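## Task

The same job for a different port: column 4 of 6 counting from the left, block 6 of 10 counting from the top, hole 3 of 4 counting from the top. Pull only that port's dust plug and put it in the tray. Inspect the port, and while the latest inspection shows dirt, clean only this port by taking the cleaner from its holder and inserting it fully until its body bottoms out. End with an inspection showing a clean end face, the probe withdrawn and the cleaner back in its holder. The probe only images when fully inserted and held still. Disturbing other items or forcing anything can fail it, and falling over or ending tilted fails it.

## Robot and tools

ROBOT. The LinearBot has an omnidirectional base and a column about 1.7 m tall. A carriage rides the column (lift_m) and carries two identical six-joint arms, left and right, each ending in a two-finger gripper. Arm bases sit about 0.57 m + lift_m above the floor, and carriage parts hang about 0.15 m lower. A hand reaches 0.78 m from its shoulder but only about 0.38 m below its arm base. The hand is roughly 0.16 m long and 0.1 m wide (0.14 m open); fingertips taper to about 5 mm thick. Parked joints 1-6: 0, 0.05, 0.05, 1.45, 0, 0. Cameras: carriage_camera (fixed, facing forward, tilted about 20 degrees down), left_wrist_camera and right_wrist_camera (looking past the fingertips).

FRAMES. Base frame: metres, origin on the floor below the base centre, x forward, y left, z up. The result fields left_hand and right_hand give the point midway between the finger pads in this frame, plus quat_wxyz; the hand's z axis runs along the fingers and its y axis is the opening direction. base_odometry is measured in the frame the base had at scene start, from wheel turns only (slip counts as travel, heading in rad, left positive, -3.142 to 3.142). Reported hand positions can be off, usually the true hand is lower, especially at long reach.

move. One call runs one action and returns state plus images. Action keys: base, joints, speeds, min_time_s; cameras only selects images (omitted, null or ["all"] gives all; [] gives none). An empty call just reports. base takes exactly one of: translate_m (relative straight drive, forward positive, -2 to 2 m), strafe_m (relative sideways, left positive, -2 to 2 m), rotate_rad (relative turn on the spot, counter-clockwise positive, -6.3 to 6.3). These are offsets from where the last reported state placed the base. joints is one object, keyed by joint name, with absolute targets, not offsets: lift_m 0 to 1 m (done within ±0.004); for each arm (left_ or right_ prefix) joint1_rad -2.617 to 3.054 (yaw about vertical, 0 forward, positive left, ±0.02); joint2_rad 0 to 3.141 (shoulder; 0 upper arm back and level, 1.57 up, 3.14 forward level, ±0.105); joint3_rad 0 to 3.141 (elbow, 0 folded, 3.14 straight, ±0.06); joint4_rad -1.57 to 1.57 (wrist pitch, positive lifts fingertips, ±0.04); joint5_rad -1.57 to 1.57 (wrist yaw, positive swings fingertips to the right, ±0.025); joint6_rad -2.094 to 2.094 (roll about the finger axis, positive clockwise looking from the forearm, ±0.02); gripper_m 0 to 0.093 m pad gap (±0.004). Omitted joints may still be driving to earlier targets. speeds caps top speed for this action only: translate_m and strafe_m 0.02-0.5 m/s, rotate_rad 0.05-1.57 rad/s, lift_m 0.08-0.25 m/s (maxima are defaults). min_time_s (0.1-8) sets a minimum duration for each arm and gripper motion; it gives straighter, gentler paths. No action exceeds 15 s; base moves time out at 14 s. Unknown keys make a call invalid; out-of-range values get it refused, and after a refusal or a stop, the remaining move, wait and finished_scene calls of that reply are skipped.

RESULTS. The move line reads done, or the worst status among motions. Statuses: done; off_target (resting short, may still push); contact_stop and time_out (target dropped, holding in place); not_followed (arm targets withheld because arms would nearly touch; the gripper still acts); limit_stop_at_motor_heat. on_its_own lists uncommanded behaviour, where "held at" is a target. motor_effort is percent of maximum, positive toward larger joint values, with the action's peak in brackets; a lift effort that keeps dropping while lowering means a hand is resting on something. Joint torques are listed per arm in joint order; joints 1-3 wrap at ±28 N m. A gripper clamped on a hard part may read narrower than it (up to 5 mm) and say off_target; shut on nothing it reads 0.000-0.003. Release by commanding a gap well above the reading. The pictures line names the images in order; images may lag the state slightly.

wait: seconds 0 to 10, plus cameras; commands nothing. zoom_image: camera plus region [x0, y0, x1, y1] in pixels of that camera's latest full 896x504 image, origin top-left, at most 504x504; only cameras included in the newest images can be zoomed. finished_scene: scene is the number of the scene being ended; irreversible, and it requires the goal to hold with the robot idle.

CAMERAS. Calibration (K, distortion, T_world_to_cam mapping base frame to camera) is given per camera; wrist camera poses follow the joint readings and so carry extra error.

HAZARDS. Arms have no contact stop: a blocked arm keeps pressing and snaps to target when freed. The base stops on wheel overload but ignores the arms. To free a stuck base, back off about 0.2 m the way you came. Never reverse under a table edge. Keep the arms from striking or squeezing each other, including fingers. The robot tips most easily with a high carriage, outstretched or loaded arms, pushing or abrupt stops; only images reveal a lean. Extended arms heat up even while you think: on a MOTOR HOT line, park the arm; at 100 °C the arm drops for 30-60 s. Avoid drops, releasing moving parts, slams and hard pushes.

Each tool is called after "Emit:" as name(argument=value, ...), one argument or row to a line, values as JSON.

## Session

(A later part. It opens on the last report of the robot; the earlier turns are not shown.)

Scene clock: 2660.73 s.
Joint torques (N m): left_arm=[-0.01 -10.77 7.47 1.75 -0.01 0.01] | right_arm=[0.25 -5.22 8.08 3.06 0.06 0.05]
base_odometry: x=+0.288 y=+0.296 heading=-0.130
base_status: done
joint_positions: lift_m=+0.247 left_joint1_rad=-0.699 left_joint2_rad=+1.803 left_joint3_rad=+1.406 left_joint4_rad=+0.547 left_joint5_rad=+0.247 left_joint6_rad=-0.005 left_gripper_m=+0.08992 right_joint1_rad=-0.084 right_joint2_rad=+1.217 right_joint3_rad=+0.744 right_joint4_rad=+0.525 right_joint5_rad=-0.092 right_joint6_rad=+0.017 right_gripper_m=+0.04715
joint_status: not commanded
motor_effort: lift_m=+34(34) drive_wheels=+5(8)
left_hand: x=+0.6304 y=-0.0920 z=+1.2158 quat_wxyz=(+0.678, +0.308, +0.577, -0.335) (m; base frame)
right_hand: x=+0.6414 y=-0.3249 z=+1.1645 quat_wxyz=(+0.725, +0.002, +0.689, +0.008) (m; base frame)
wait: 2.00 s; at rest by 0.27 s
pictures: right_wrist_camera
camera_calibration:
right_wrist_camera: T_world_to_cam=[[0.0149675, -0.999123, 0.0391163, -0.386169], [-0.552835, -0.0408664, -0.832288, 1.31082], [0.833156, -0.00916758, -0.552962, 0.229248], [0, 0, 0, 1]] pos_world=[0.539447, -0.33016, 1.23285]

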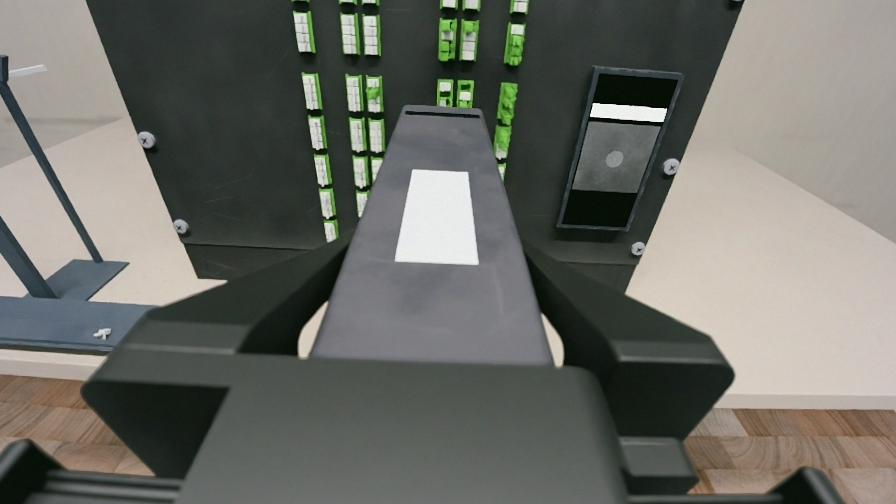

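Emit:
move(
  base={"translate_m":-0.008},
  speeds={"translate_m":0.02},
  cameras=[],
)

Scene clock: 2673.83 s.
Joint torques (N m): left_arm=[-0.09 -10.69 7.36 1.79 -0.02 0.03] | right_arm=[0.21 -5.68 8.06 2.99 0.06 0.05]
move: done
base_odometry: x=+0.280 y=+0.297 heading=-0.129
base_status: done
joint_positions: lift_m=+0.247 left_joint1_rad=-0.699 left_joint2_rad=+1.803 left_joint3_rad=+1.406 left_joint4_rad=+0.548 left_joint5_rad=+0.247 left_joint6_rad=-0.005 left_gripper_m=+0.08992 right_joint1_rad=-0.083 right_joint2_rad=+1.222 right_joint3_rad=+0.744 right_joint4_rad=+0.531 right_joint5_rad=-0.091 right_joint6_rad=+0.017 right_gripper_m=+0.04715
joint_status: not commanded
motor_effort: lift_m=+33(34) drive_wheels=-3(9)
left_hand: x=+0.6303 y=-0.0921 z=+1.2159 quat_wxyz=(+0.679, +0.308, +0.577, -0.335) (m; base frame)
right_hand: x=+0.6424 y=-0.3248 z=+1.1641 quat_wxyz=(+0.726, +0.002, +0.688, +0.008) (m; base frame)
pictures: none
No camera images: "cameras" was empty.

Emit:
move(
  base={"translate_m":-0.05},
  speeds={"translate_m":0.03},
)

Scene clock: 2677.77 s.
Joint torques (N m): left_arm=[0.18 -10.7 7.56 1.72 0.05 -0.01] | right_arm=[0.25 -5.72 8.01 3.04 0.05 0.05]
move: done
base_odometry: x=+0.231 y=+0.303 heading=-0.129
base_status: done
joint_positions: lift_m=+0.247 left_joint1_rad=-0.701 left_joint2_rad=+1.803 left_joint3_rad=+1.406 left_joint4_rad=+0.548 left_joint5_rad=+0.247 left_joint6_rad=-0.005 left_gripper_m=+0.08992 right_joint1_rad=-0.083 right_joint2_rad=+1.222 right_joint3_rad=+0.744 right_joint4_rad=+0.527 right_joint5_rad=-0.091 right_joint6_rad=+0.017 right_gripper_m=+0.04715
joint_status: not commanded
motor_effort: lift_m=+33(34) drive_wheels=+6(9)
left_hand: x=+0.6295 y=-0.0929 z=+1.2159 quat_wxyz=(+0.678, +0.308, +0.576, -0.336) (m; base frame)
right_hand: x=+0.6424 y=-0.3248 z=+1.1632 quat_wxyz=(+0.724, +0.002, +0.689, +0.008) (m; base frame)
pictures: carriage_camera, left_wrist_camera, right_wrist_camera
camera_calibration:
carriage_camera: T_world_to_cam=[[0.0471794, -0.998877, 0.00432653, -0.0143498], [-0.351189, -0.020642, -0.936077, 1.23538], [0.935115, 0.0426441, -0.351769, 0.307282], [0, 0, 0, 1]] pos_world=[0.147185, -0.00193668, 1.26457]
left_wrist_camera: T_world_to_cam=[[-0.817405, -0.575792, -0.0176779, 0.486664], [-0.239253, 0.367244, -0.898827, 1.28616], [0.524029, -0.730476, -0.437947, 0.259262], [0, 0, 0, 1]] pos_world=[0.56966, -0.00273501, 1.27819]
right_wrist_camera: T_world_to_cam=[[0.0151099, -0.999132, 0.0388093, -0.385746], [-0.554677, -0.0406697, -0.831072, 1.31013], [0.831929, -0.00896915, -0.55481, 0.230651], [0, 0, 0, 1]] pos_world=[0.540641, -0.33006, 1.23175]

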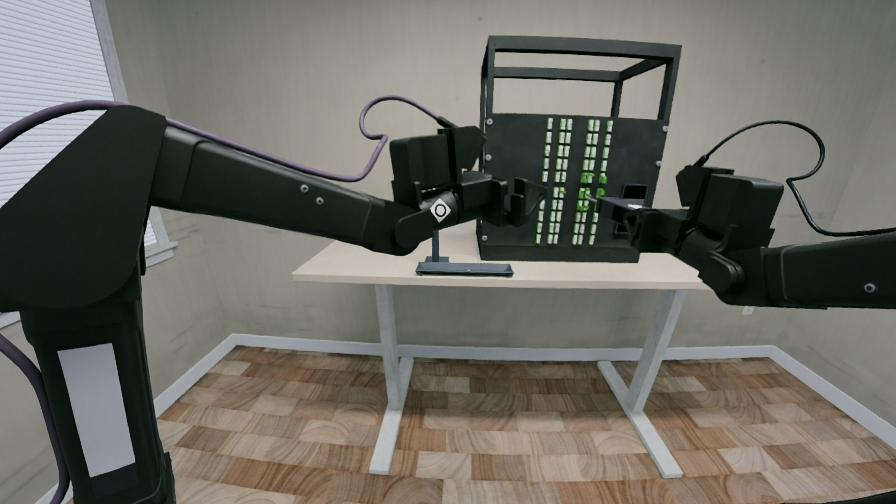

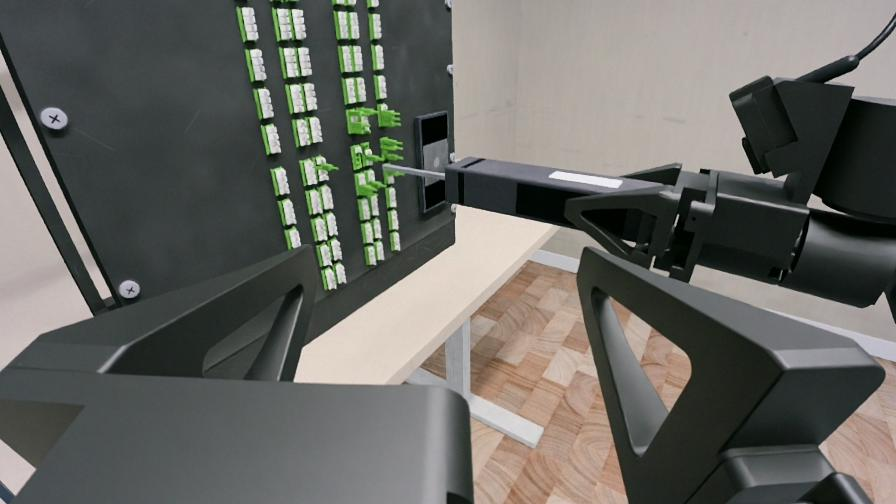

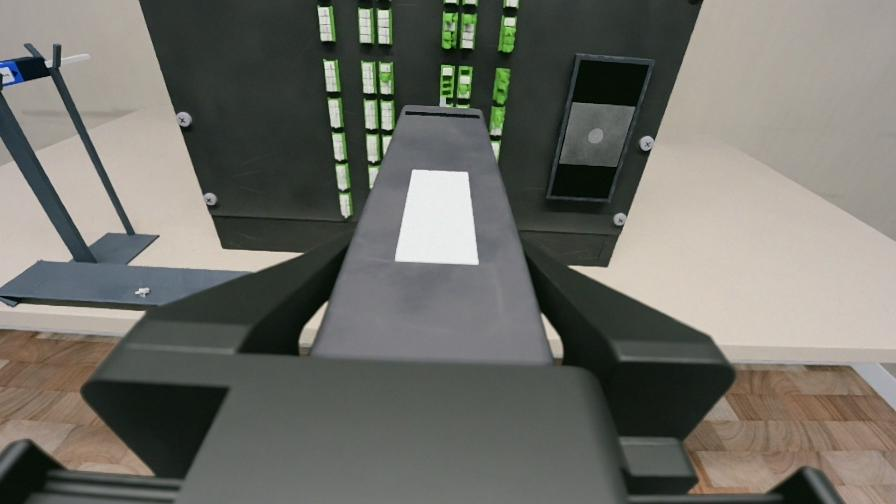

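Emit:
finished_scene(
  scene=2,
)

The scene is finished: the task was done.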